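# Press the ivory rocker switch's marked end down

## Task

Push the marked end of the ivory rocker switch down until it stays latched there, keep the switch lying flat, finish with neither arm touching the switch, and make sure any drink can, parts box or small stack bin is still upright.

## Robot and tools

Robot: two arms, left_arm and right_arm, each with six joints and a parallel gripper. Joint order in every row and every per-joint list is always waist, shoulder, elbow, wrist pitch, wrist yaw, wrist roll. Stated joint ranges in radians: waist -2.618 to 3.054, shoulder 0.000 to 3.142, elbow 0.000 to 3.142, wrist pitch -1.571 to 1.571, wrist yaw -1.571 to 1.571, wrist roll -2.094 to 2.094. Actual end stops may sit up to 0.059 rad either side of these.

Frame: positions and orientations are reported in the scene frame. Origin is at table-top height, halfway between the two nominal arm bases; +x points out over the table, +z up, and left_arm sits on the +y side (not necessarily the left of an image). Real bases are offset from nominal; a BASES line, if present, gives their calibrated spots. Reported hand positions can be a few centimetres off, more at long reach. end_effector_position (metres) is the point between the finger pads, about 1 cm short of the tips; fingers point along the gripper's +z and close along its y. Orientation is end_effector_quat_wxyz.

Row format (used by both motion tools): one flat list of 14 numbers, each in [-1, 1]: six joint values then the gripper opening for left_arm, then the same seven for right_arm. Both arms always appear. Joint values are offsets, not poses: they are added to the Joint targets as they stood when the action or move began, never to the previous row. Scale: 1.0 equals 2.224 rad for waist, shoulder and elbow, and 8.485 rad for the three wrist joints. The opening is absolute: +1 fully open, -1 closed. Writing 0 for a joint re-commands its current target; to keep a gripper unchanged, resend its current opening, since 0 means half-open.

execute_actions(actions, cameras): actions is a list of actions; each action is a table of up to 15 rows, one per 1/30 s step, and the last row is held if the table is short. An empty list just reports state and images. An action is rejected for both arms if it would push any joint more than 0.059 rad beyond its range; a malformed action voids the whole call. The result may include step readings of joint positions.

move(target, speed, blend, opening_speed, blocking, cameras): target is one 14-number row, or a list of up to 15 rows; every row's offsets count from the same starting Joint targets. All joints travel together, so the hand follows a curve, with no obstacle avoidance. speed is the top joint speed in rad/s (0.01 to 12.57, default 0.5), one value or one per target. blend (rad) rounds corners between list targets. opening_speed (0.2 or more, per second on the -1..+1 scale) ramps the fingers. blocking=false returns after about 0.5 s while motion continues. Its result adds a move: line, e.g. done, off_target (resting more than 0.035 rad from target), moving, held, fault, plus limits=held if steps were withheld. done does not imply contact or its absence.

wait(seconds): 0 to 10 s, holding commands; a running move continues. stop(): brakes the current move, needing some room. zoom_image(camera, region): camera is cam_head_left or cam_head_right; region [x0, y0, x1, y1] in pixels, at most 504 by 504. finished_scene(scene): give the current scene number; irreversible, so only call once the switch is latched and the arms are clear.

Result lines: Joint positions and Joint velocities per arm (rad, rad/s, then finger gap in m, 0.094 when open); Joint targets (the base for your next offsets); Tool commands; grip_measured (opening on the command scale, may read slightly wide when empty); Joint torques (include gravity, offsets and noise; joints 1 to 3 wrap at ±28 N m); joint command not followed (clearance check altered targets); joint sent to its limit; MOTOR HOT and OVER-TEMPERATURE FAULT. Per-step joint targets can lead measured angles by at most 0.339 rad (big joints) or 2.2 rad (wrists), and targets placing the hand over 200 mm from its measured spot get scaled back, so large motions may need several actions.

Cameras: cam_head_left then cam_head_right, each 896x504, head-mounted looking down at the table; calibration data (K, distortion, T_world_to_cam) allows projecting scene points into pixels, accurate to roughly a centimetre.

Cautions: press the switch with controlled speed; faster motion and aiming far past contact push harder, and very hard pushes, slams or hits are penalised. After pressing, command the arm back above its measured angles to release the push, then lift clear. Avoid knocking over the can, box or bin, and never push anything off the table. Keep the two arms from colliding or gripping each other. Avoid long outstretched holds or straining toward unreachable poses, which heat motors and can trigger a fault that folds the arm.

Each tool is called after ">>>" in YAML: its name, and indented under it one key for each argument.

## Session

>>> execute_actions:
  actions: []

Scene clock: 0.00 s.
left_arm: end_effector_position=(+0.4364, +0.2538, +0.1116) grip_measured=+1.000 end_effector_quat_wxyz=(+0.579, +0.028, +0.810, -0.084) | right_arm: end_effector_position=(+0.3944, -0.2769, +0.0830) grip_measured=+1.000 end_effector_quat_wxyz=(+0.563, +0.034, +0.826, +0.021)
Joint positions: left_arm=[0.065 1.514 0.411 0.774 0.215 -0.036 0.094] | right_arm=[-0.117 1.567 0.353 0.835 -0.132 0.026 0.094]
Joint velocities: within noise
Joint torques (N m): no reading
Heat: left arm: 24 °C; right arm: 28 °C.
Joint targets: left_arm=[0.065 1.504 0.421 0.784 0.216 -0.036] | right_arm=[-0.117 1.560 0.360 0.835 -0.133 0.026]
Tool commands: left_gripper/opening=+1.0 right_gripper/opening=+1.0

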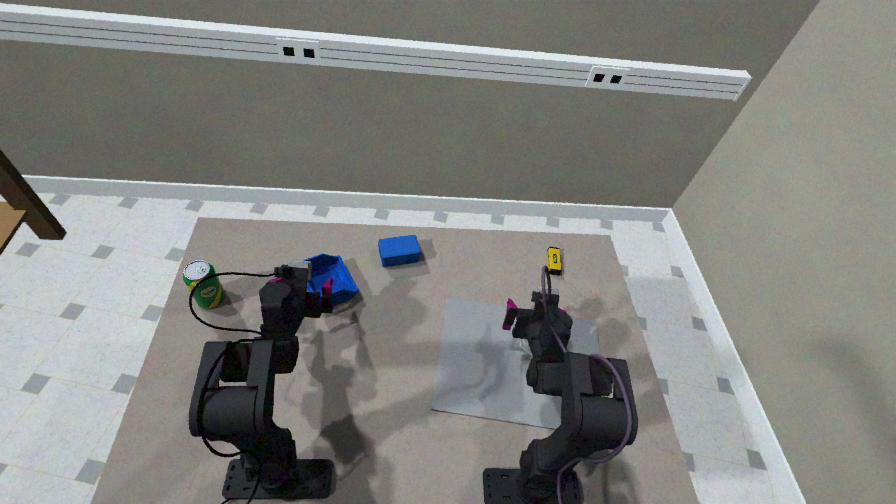

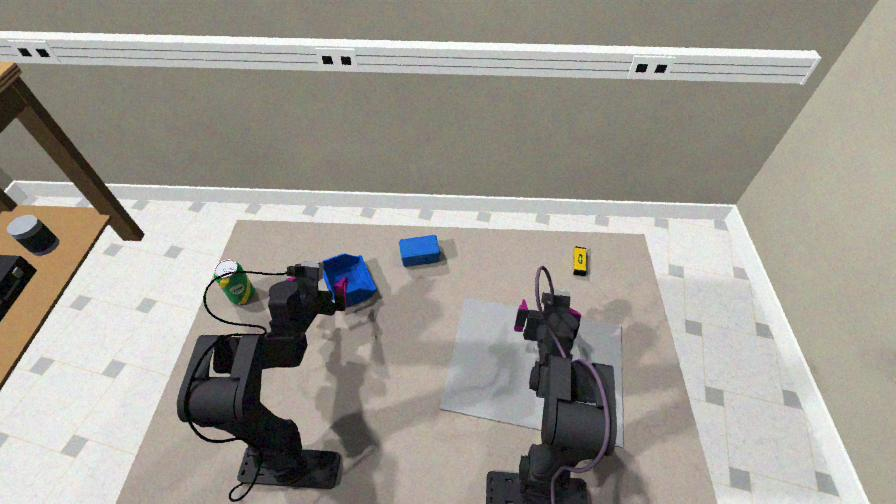

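>>> move:
  target:
    - [0, 0, 0, 0, 0, 0, 1, 0, -0.18, 0, 0, 0, 0, -1]
    - [0, 0, 0, 0, 0, 0, 1, -0.30, -0.24, 0, 0, 0, 0, -1]
  speed: 1.2
  blend: 0.15

>>> zoom_image:
  camera: "cam_head_left"
  region: [480, 300, 600, 420]

>>> zoom_image:
  camera: "cam_head_right"
  region: [480, 300, 600, 420]

Scene clock: 3.03 s.
left_arm: end_effector_position=(+0.4364, +0.2538, +0.1116) grip_measured=+1.000 end_effector_quat_wxyz=(+0.579, +0.028, +0.810, -0.084) | right_arm: end_effector_position=(+0.2699, -0.4878, +0.2695) grip_measured=-0.997 end_effector_quat_wxyz=(+0.710, +0.223, +0.620, -0.247)
Joint positions: left_arm=[0.065 1.514 0.411 0.774 0.215 -0.036 0.094] | right_arm=[-0.78 1.045 0.353 0.824 -0.129 0.026 0]
Joint torques (N m): left_arm=[0.03 -5.26 7.34 2.23 0.06 -0.01] | right_arm=[-0.42 -2.91 7.99 2.13 -0.06 -0.03]
Heat: left arm: 25 °C; right arm: 29 °C.
Joint targets: left_arm=[0.065 1.504 0.421 0.784 0.216 -0.036] | right_arm=[-0.784 1.026 0.360 0.835 -0.133 0.026]
move: done

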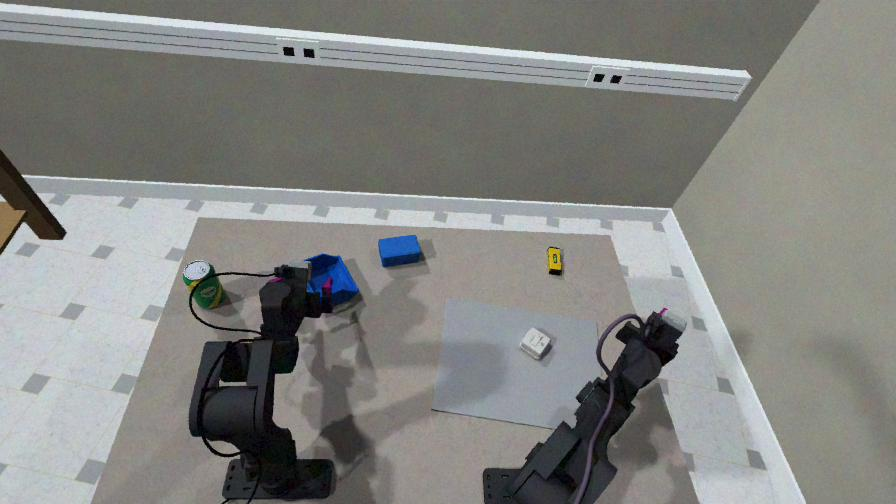

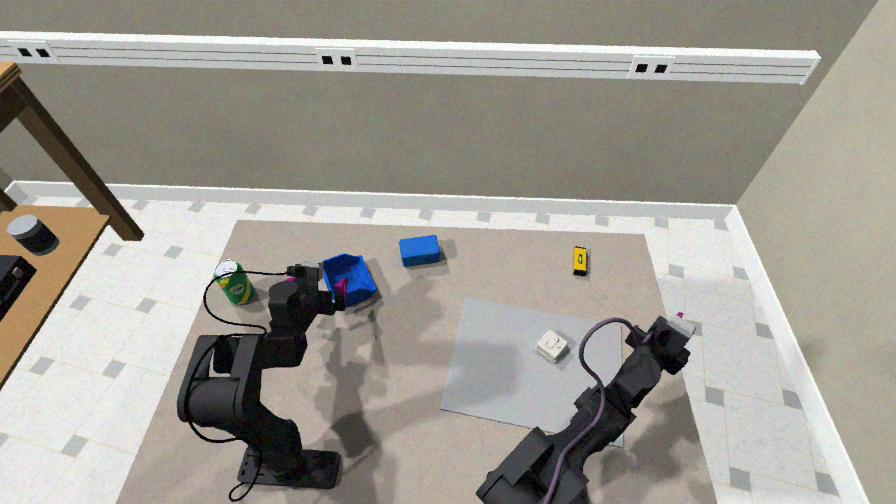

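Scaled by 4.200 (camera's finer frame: 1280x720).

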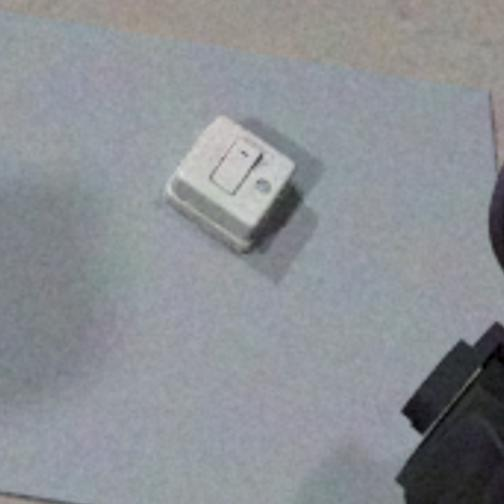

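Scaled by 4.200 (camera's finer frame: 1280x720).

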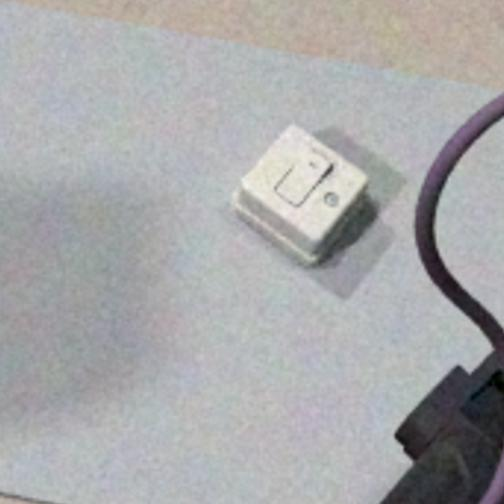

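>>> move:
  target: [0, 0, 0, 0, 0, 0, 1, 0.2797, 0.3880, 0.4649, -0.2245, 0.01567, -0.00306, -1]
  speed: 1.4

>>> zoom_image:
  camera: "cam_head_left"
  region: [490, 290, 590, 390]

Scene clock: 10.43 s.
left_arm: end_effector_position=(+0.4364, +0.2538, +0.1116) grip_measured=+1.000 end_effector_quat_wxyz=(+0.579, +0.028, +0.810, -0.084) | right_arm: end_effector_position=(+0.3391, -0.3059, +0.0542) grip_measured=-0.997 end_effector_quat_wxyz=(+0.000, +0.098, +0.995, +0.006)
Joint positions: left_arm=[0.065 1.514 0.411 0.774 0.215 -0.036 0.094] | right_arm=[-0.162 1.87 1.356 -1.058 -0.011 0.004 0]
Joint torques (N m): left_arm=[-0.09 -5.37 7.28 2.23 0.06 -0.02] | right_arm=[-0.01 -6.22 9.5 0.24 0.11 -0.07]
Heat: left arm: 27 °C; right arm: 30 °C.
Joint targets: left_arm=[0.065 1.504 0.421 0.784 0.216 -0.036] | right_arm=[-0.162 1.889 1.394 -1.070 0.000 0.000]
move: off_target (right_arm); right_arm: the elbow is farthest, 0.038 rad from its target

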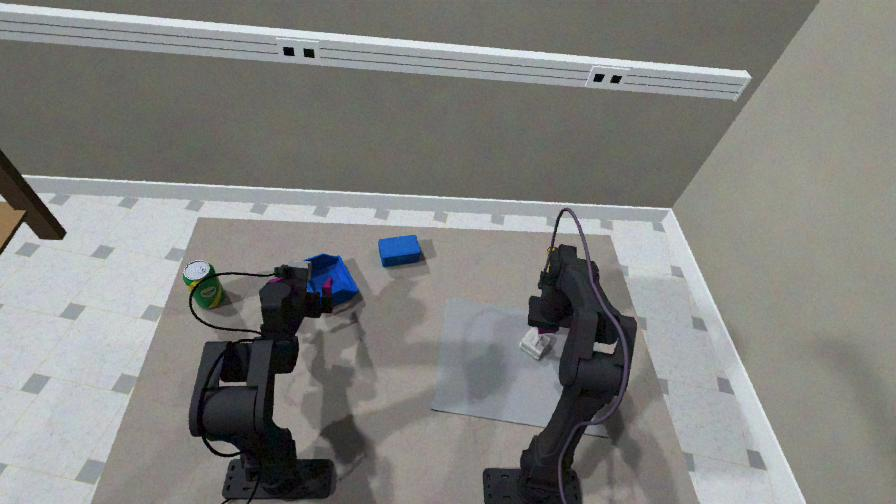

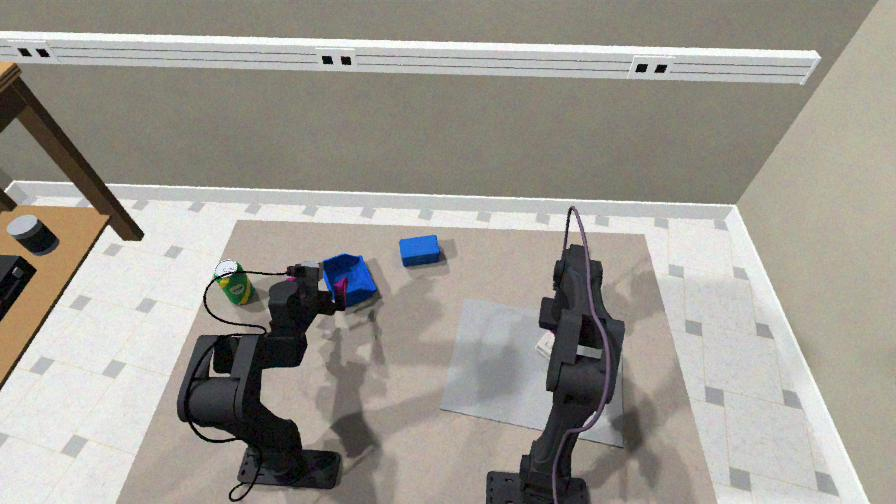

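Scaled by 5.040 (camera's finer frame: 1280x720).

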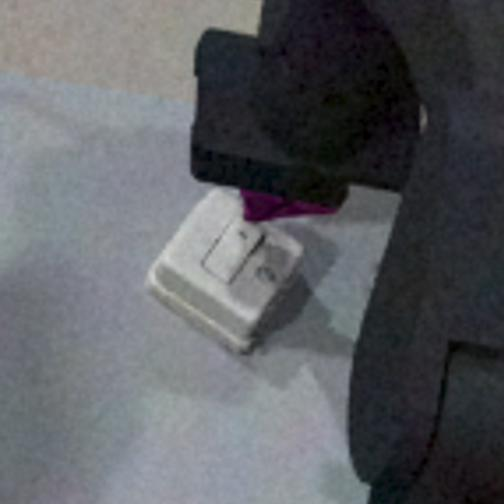

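>>> move:
  target:
    - [0, 0, 0, 0, 0, 0, 1, -0.0027, 0.0207, -0.0580, 0.01862, 0, 0, -1]
    - [0, 0, 0, 0, 0, 0, 1, -0.0027, 0.0207, -0.0580, 0.01862, 0, 0, -1]
    - [0, 0, 0, 0, 0, 0, 1, -0.0027, -0.0130, 0.0207, -0.0094, 0, 0, -1]
    - [0, 0, 0, 0, 0, 0, 1, -0.2644, -0.1299, 0.0027, -0.0094, 0, 0, -1]
  speed: [0.2, 0.5, 0.6, 1.2]
  blend: [0, 0, 0.05, 0]

>>> zoom_image:
  camera: "cam_head_left"
  region: [500, 305, 570, 375]

>>> zoom_image:
  camera: "cam_head_right"
  region: [515, 310, 585, 380]

Scene clock: 17.23 s.
left_arm: end_effector_position=(+0.4364, +0.2538, +0.1116) grip_measured=+1.000 end_effector_quat_wxyz=(+0.579, +0.028, +0.810, -0.084) | right_arm: end_effector_position=(+0.2450, -0.4814, +0.1447) grip_measured=-0.997 end_effector_quat_wxyz=(+0.099, +0.380, +0.919, -0.040)
Joint positions: left_arm=[0.065 1.514 0.411 0.774 0.215 -0.036 0.094] | right_arm=[-0.753 1.62 1.401 -1.138 -0.001 0.002 0]
Joint torques (N m): left_arm=[-0.03 -5.31 7.31 2.24 0.08 -0.01] | right_arm=[0.1 -7.46 6.69 0.63 0.05 -0.05]
Heat: left arm: 28 °C; right arm: 30 °C.
Joint targets: left_arm=[0.065 1.504 0.421 0.784 0.216 -0.036] | right_arm=[-0.750 1.600 1.400 -1.149 0.000 0.000]
move: done

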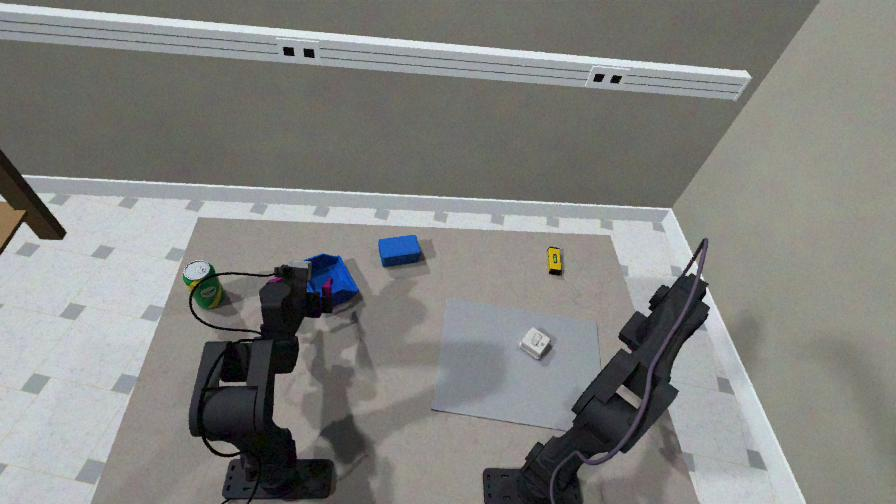

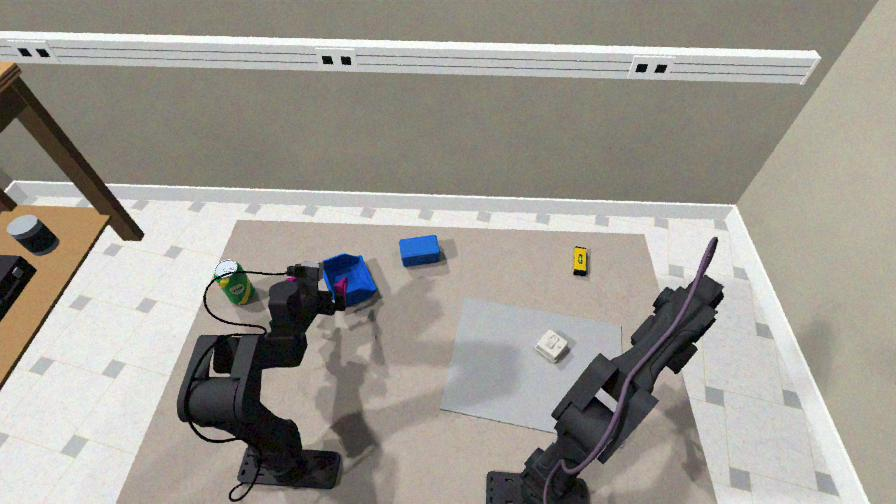

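Scaled by 7.200 (camera's finer frame: 1280x720).

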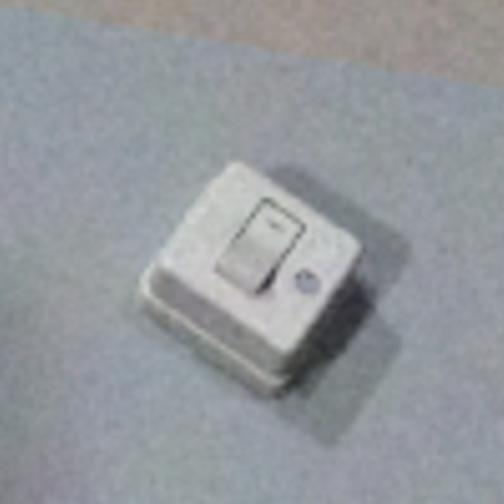

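Scaled by 7.200 (camera's finer frame: 1280x720).

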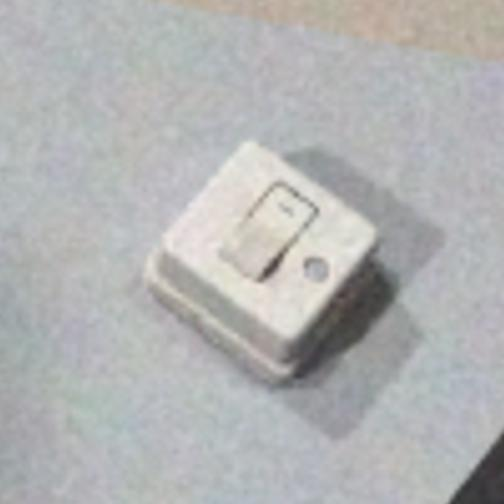

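Marked end is pressed down and the unmarked end is now up; the switch lies flat.

>>> finished_scene:
  scene: 2

The scene is finished: the task was done.


## Next scene

The same job, from a new start.

>>> execute_actions:
  actions: []

Scene clock: 0.00 s.
left_arm: end_effector_position=(+0.4252, +0.2846, +0.1121) grip_measured=+1.000 end_effector_quat_wxyz=(+0.604, -0.041, +0.796, +0.012) | right_arm: end_effector_position=(+0.4148, -0.2792, +0.1161) grip_measured=+1.000 end_effector_quat_wxyz=(+0.622, +0.064, +0.779, -0.053)
Joint positions: left_arm=[0.015 1.501 0.327 0.9 -0.072 -0.052 0.094] | right_arm=[-0.001 1.617 0.385 1.006 0.133 0.026 0.094]
Joint velocities: within noise
Joint torques (N m): no reading
Heat: left arm: 24 °C; right arm: 27 °C.
Joint targets: left_arm=[0.015 1.492 0.336 0.909 -0.072 -0.052] | right_arm=[-0.001 1.609 0.393 1.009 0.134 0.026]
Tool commands: left_gripper/opening=+1.0 right_gripper/opening=+1.0

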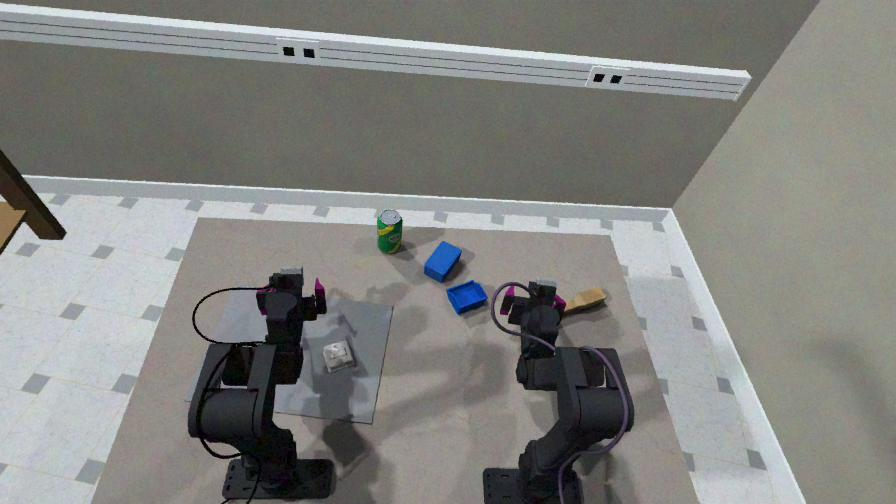

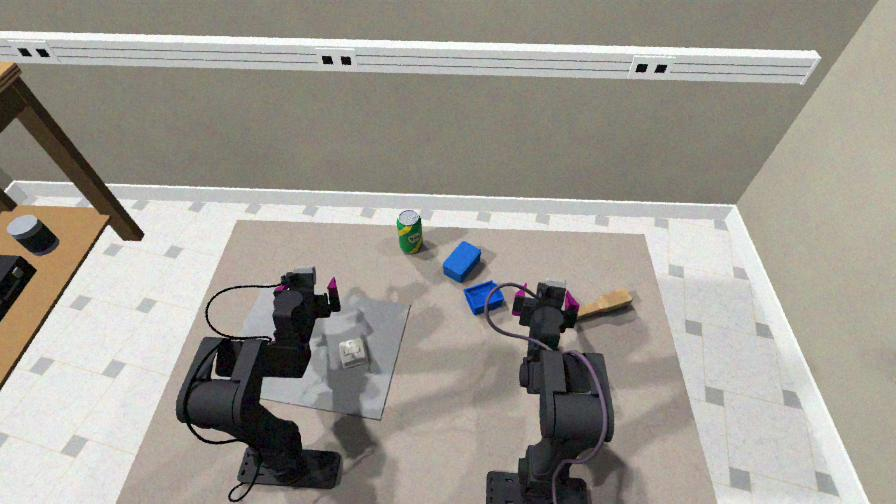

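The switch is visible now; zoom in.

>>> zoom_image:
  camera: "cam_head_left"
  region: [303, 320, 373, 390]

>>> zoom_image:
  camera: "cam_head_right"
  region: [318, 315, 388, 385]

Scaled by 7.200 (camera's finer frame: 1280x720).

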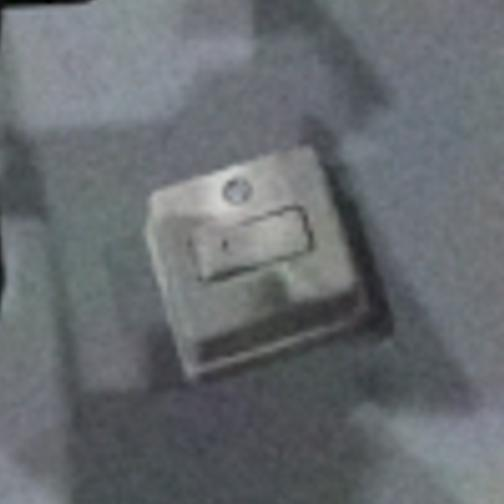

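Scaled by 7.200 (camera's finer frame: 1280x720).

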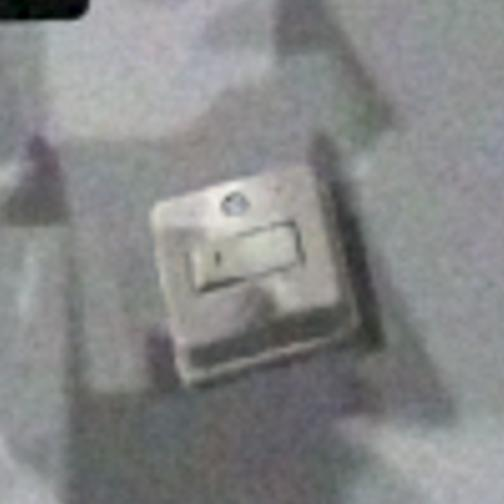

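>>> move:
  target:
    - [-0.0742, 0.0036, 0.3597, -0.1307, 0.0085, 0.0061, -1, 0, 0, 0, 0, 0, 0, 1]
    - [-0.1358, 0.0585, 0.3165, -0.2276, 0.0085, 0.0061, -1, 0, 0, 0, 0, 0, 0, 1]
  speed: 1.4
  blend: 0.2

>>> zoom_image:
  camera: "cam_head_right"
  region: [300, 290, 400, 390]

>>> zoom_image:
  camera: "cam_head_left"
  region: [290, 290, 390, 390]

Scene clock: 8.60 s.
left_arm: end_effector_position=(+0.2891, +0.1958, +0.0520) grip_measured=-0.995 end_effector_quat_wxyz=(-0.007, +0.143, +0.990, +0.005) | right_arm: end_effector_position=(+0.4145, -0.2793, +0.1151) grip_measured=+1.000 end_effector_quat_wxyz=(+0.620, +0.064, +0.780, -0.054)
Joint positions: left_arm=[-0.282 1.611 1.04 -1.014 -0.008 -0.012 0] | right_arm=[-0.001 1.617 0.385 1.002 0.134 0.026 0.094]
Joint torques (N m): left_arm=[-0.46 -4.86 6.38 0.45 0.1 0.08] | right_arm=[-0.01 -5.31 5.97 2.15 0.01 -0.03]
Heat: left arm: 25 °C; right arm: 29 °C.
Joint targets: left_arm=[-0.287 1.622 1.040 -1.022 0.000 -0.001] | right_arm=[-0.001 1.609 0.393 1.009 0.134 0.026]
move: done

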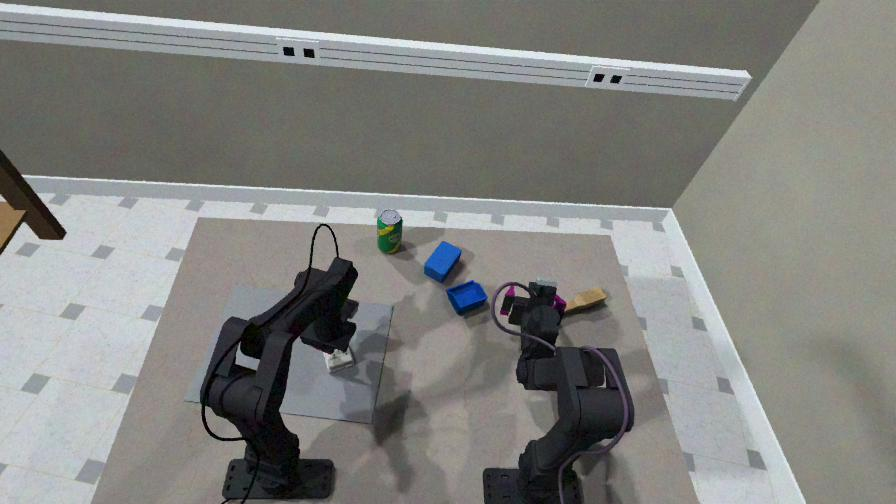

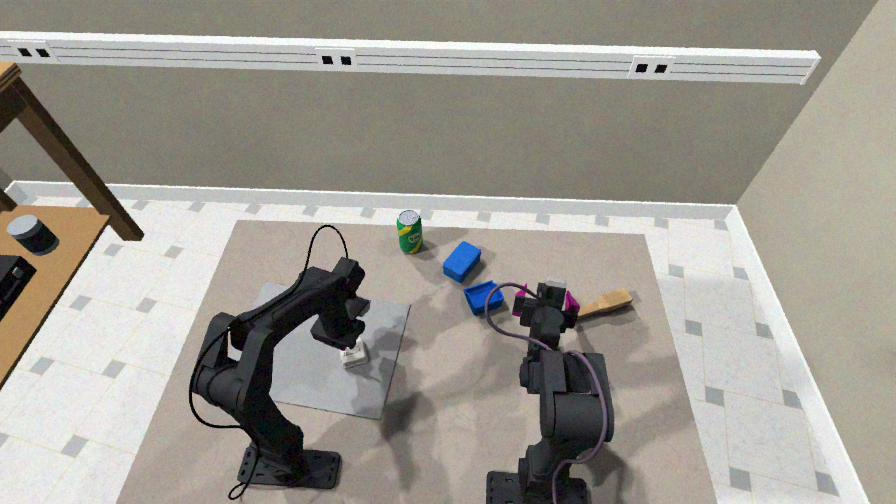

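Scaled by 5.040 (camera's finer frame: 1280x720).

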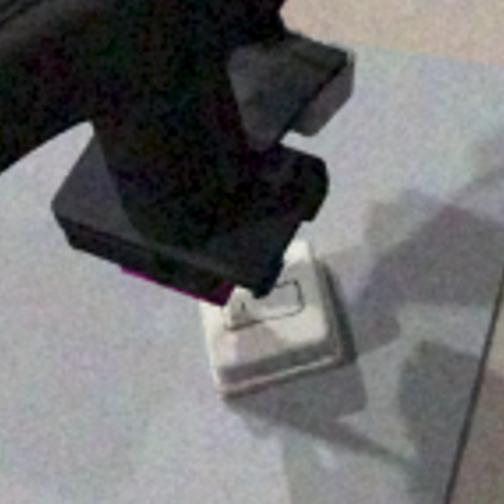

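Scaled by 5.040 (camera's finer frame: 1280x720).

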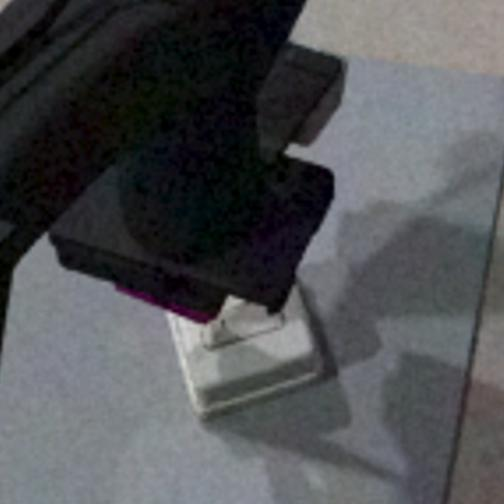

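>>> move:
  target:
    - [-0.0039, 0.0261, -0.0373, 0.01815, 0, 0, -1, 0, 0, 0, 0, 0, 0, 1]
    - [-0.0039, 0.0261, -0.0373, 0.01815, 0, 0, -1, 0, 0, 0, 0, 0, 0, 1]
    - [-0.0039, -0.0099, 0.0360, -0.0080, 0, 0, -1, 0, 0, 0, 0, 0, 0, 1]
    - [0.2864, -0.0773, 0.0495, -0.0080, 0, 0, -1, 0, 0, 0, 0, 0, 0, 1]
  speed: [0.2, 0.5, 0.6, 1.2]
  blend: [0, 0, 0.05, 0]

>>> zoom_image:
  camera: "cam_head_left"
  region: [303, 320, 373, 390]

>>> zoom_image:
  camera: "cam_head_right"
  region: [318, 315, 388, 385]

Scene clock: 19.90 s.
left_arm: end_effector_position=(+0.2988, +0.3635, +0.1070) grip_measured=-0.995 end_effector_quat_wxyz=(+0.067, -0.169, +0.983, +0.011) | right_arm: end_effector_position=(+0.4145, -0.2793, +0.1151) grip_measured=+1.000 end_effector_quat_wxyz=(+0.620, +0.064, +0.780, -0.054)
Joint positions: left_arm=[0.348 1.478 1.126 -1.083 -0.001 -0.011 0] | right_arm=[-0.001 1.617 0.385 1.002 0.134 0.026 0.094]
Joint torques (N m): left_arm=[0.23 -7.36 9.35 0.73 0.05 0.09] | right_arm=[-0.01 -5.31 5.96 2.15 0.01 -0.03]
Heat: left arm: 25 °C; right arm: 31 °C.
Joint targets: left_arm=[0.350 1.450 1.150 -1.089 0.000 -0.001] | right_arm=[-0.001 1.609 0.393 1.009 0.134 0.026]
move: done

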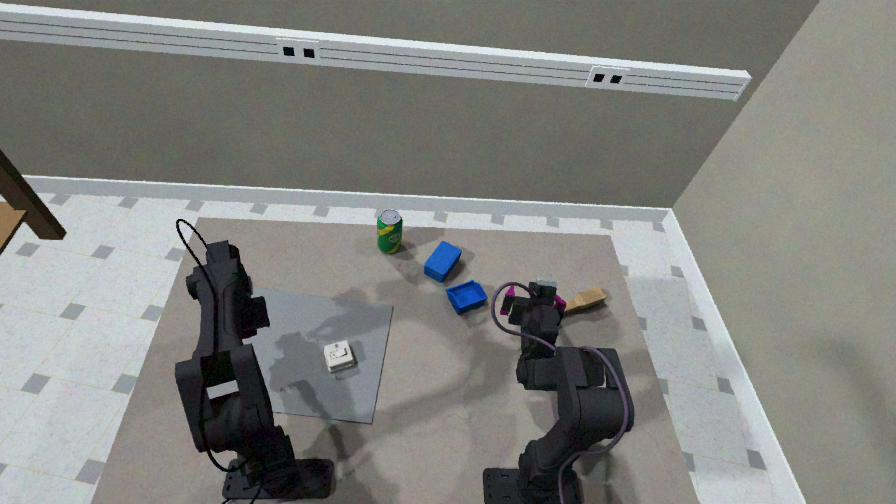

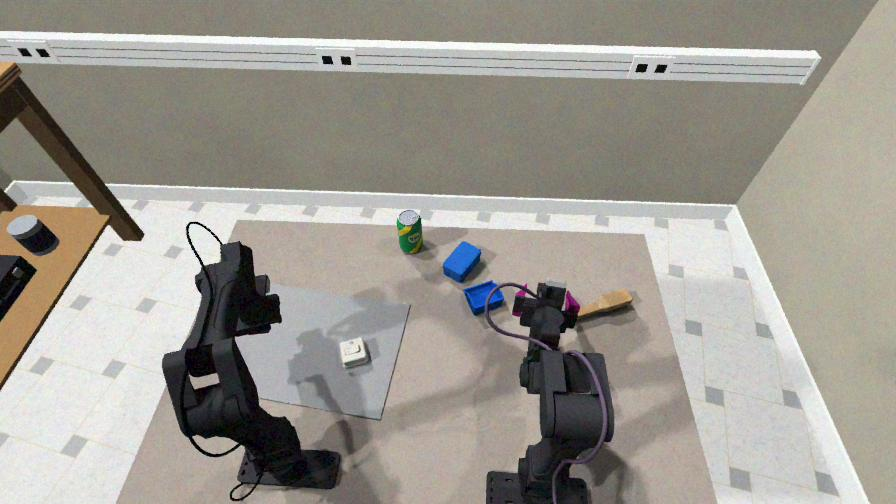

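Scaled by 7.200 (camera's finer frame: 1280x720).

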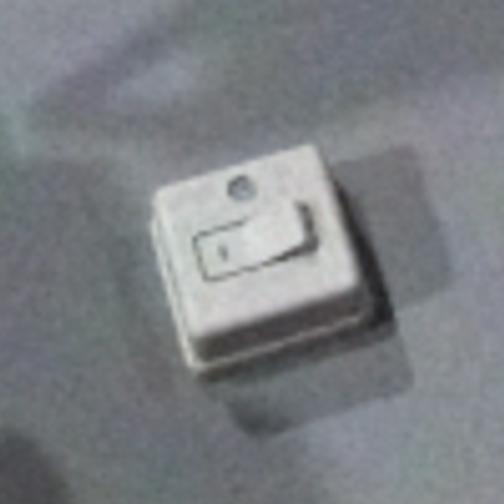

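Scaled by 7.200 (camera's finer frame: 1280x720).

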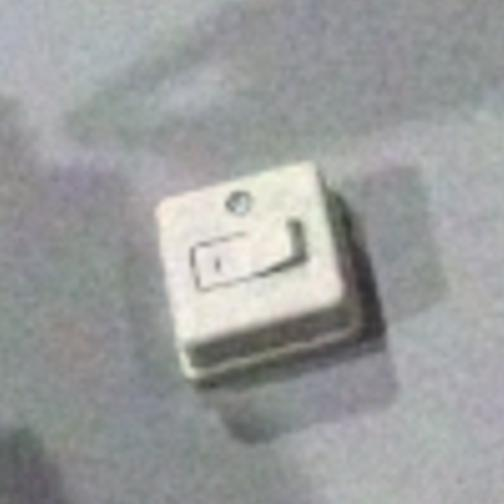

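The marked end is down and stays down, and the arm is clear of the switch.

>>> finished_scene:
  scene: 3

The scene is finished: the task was done.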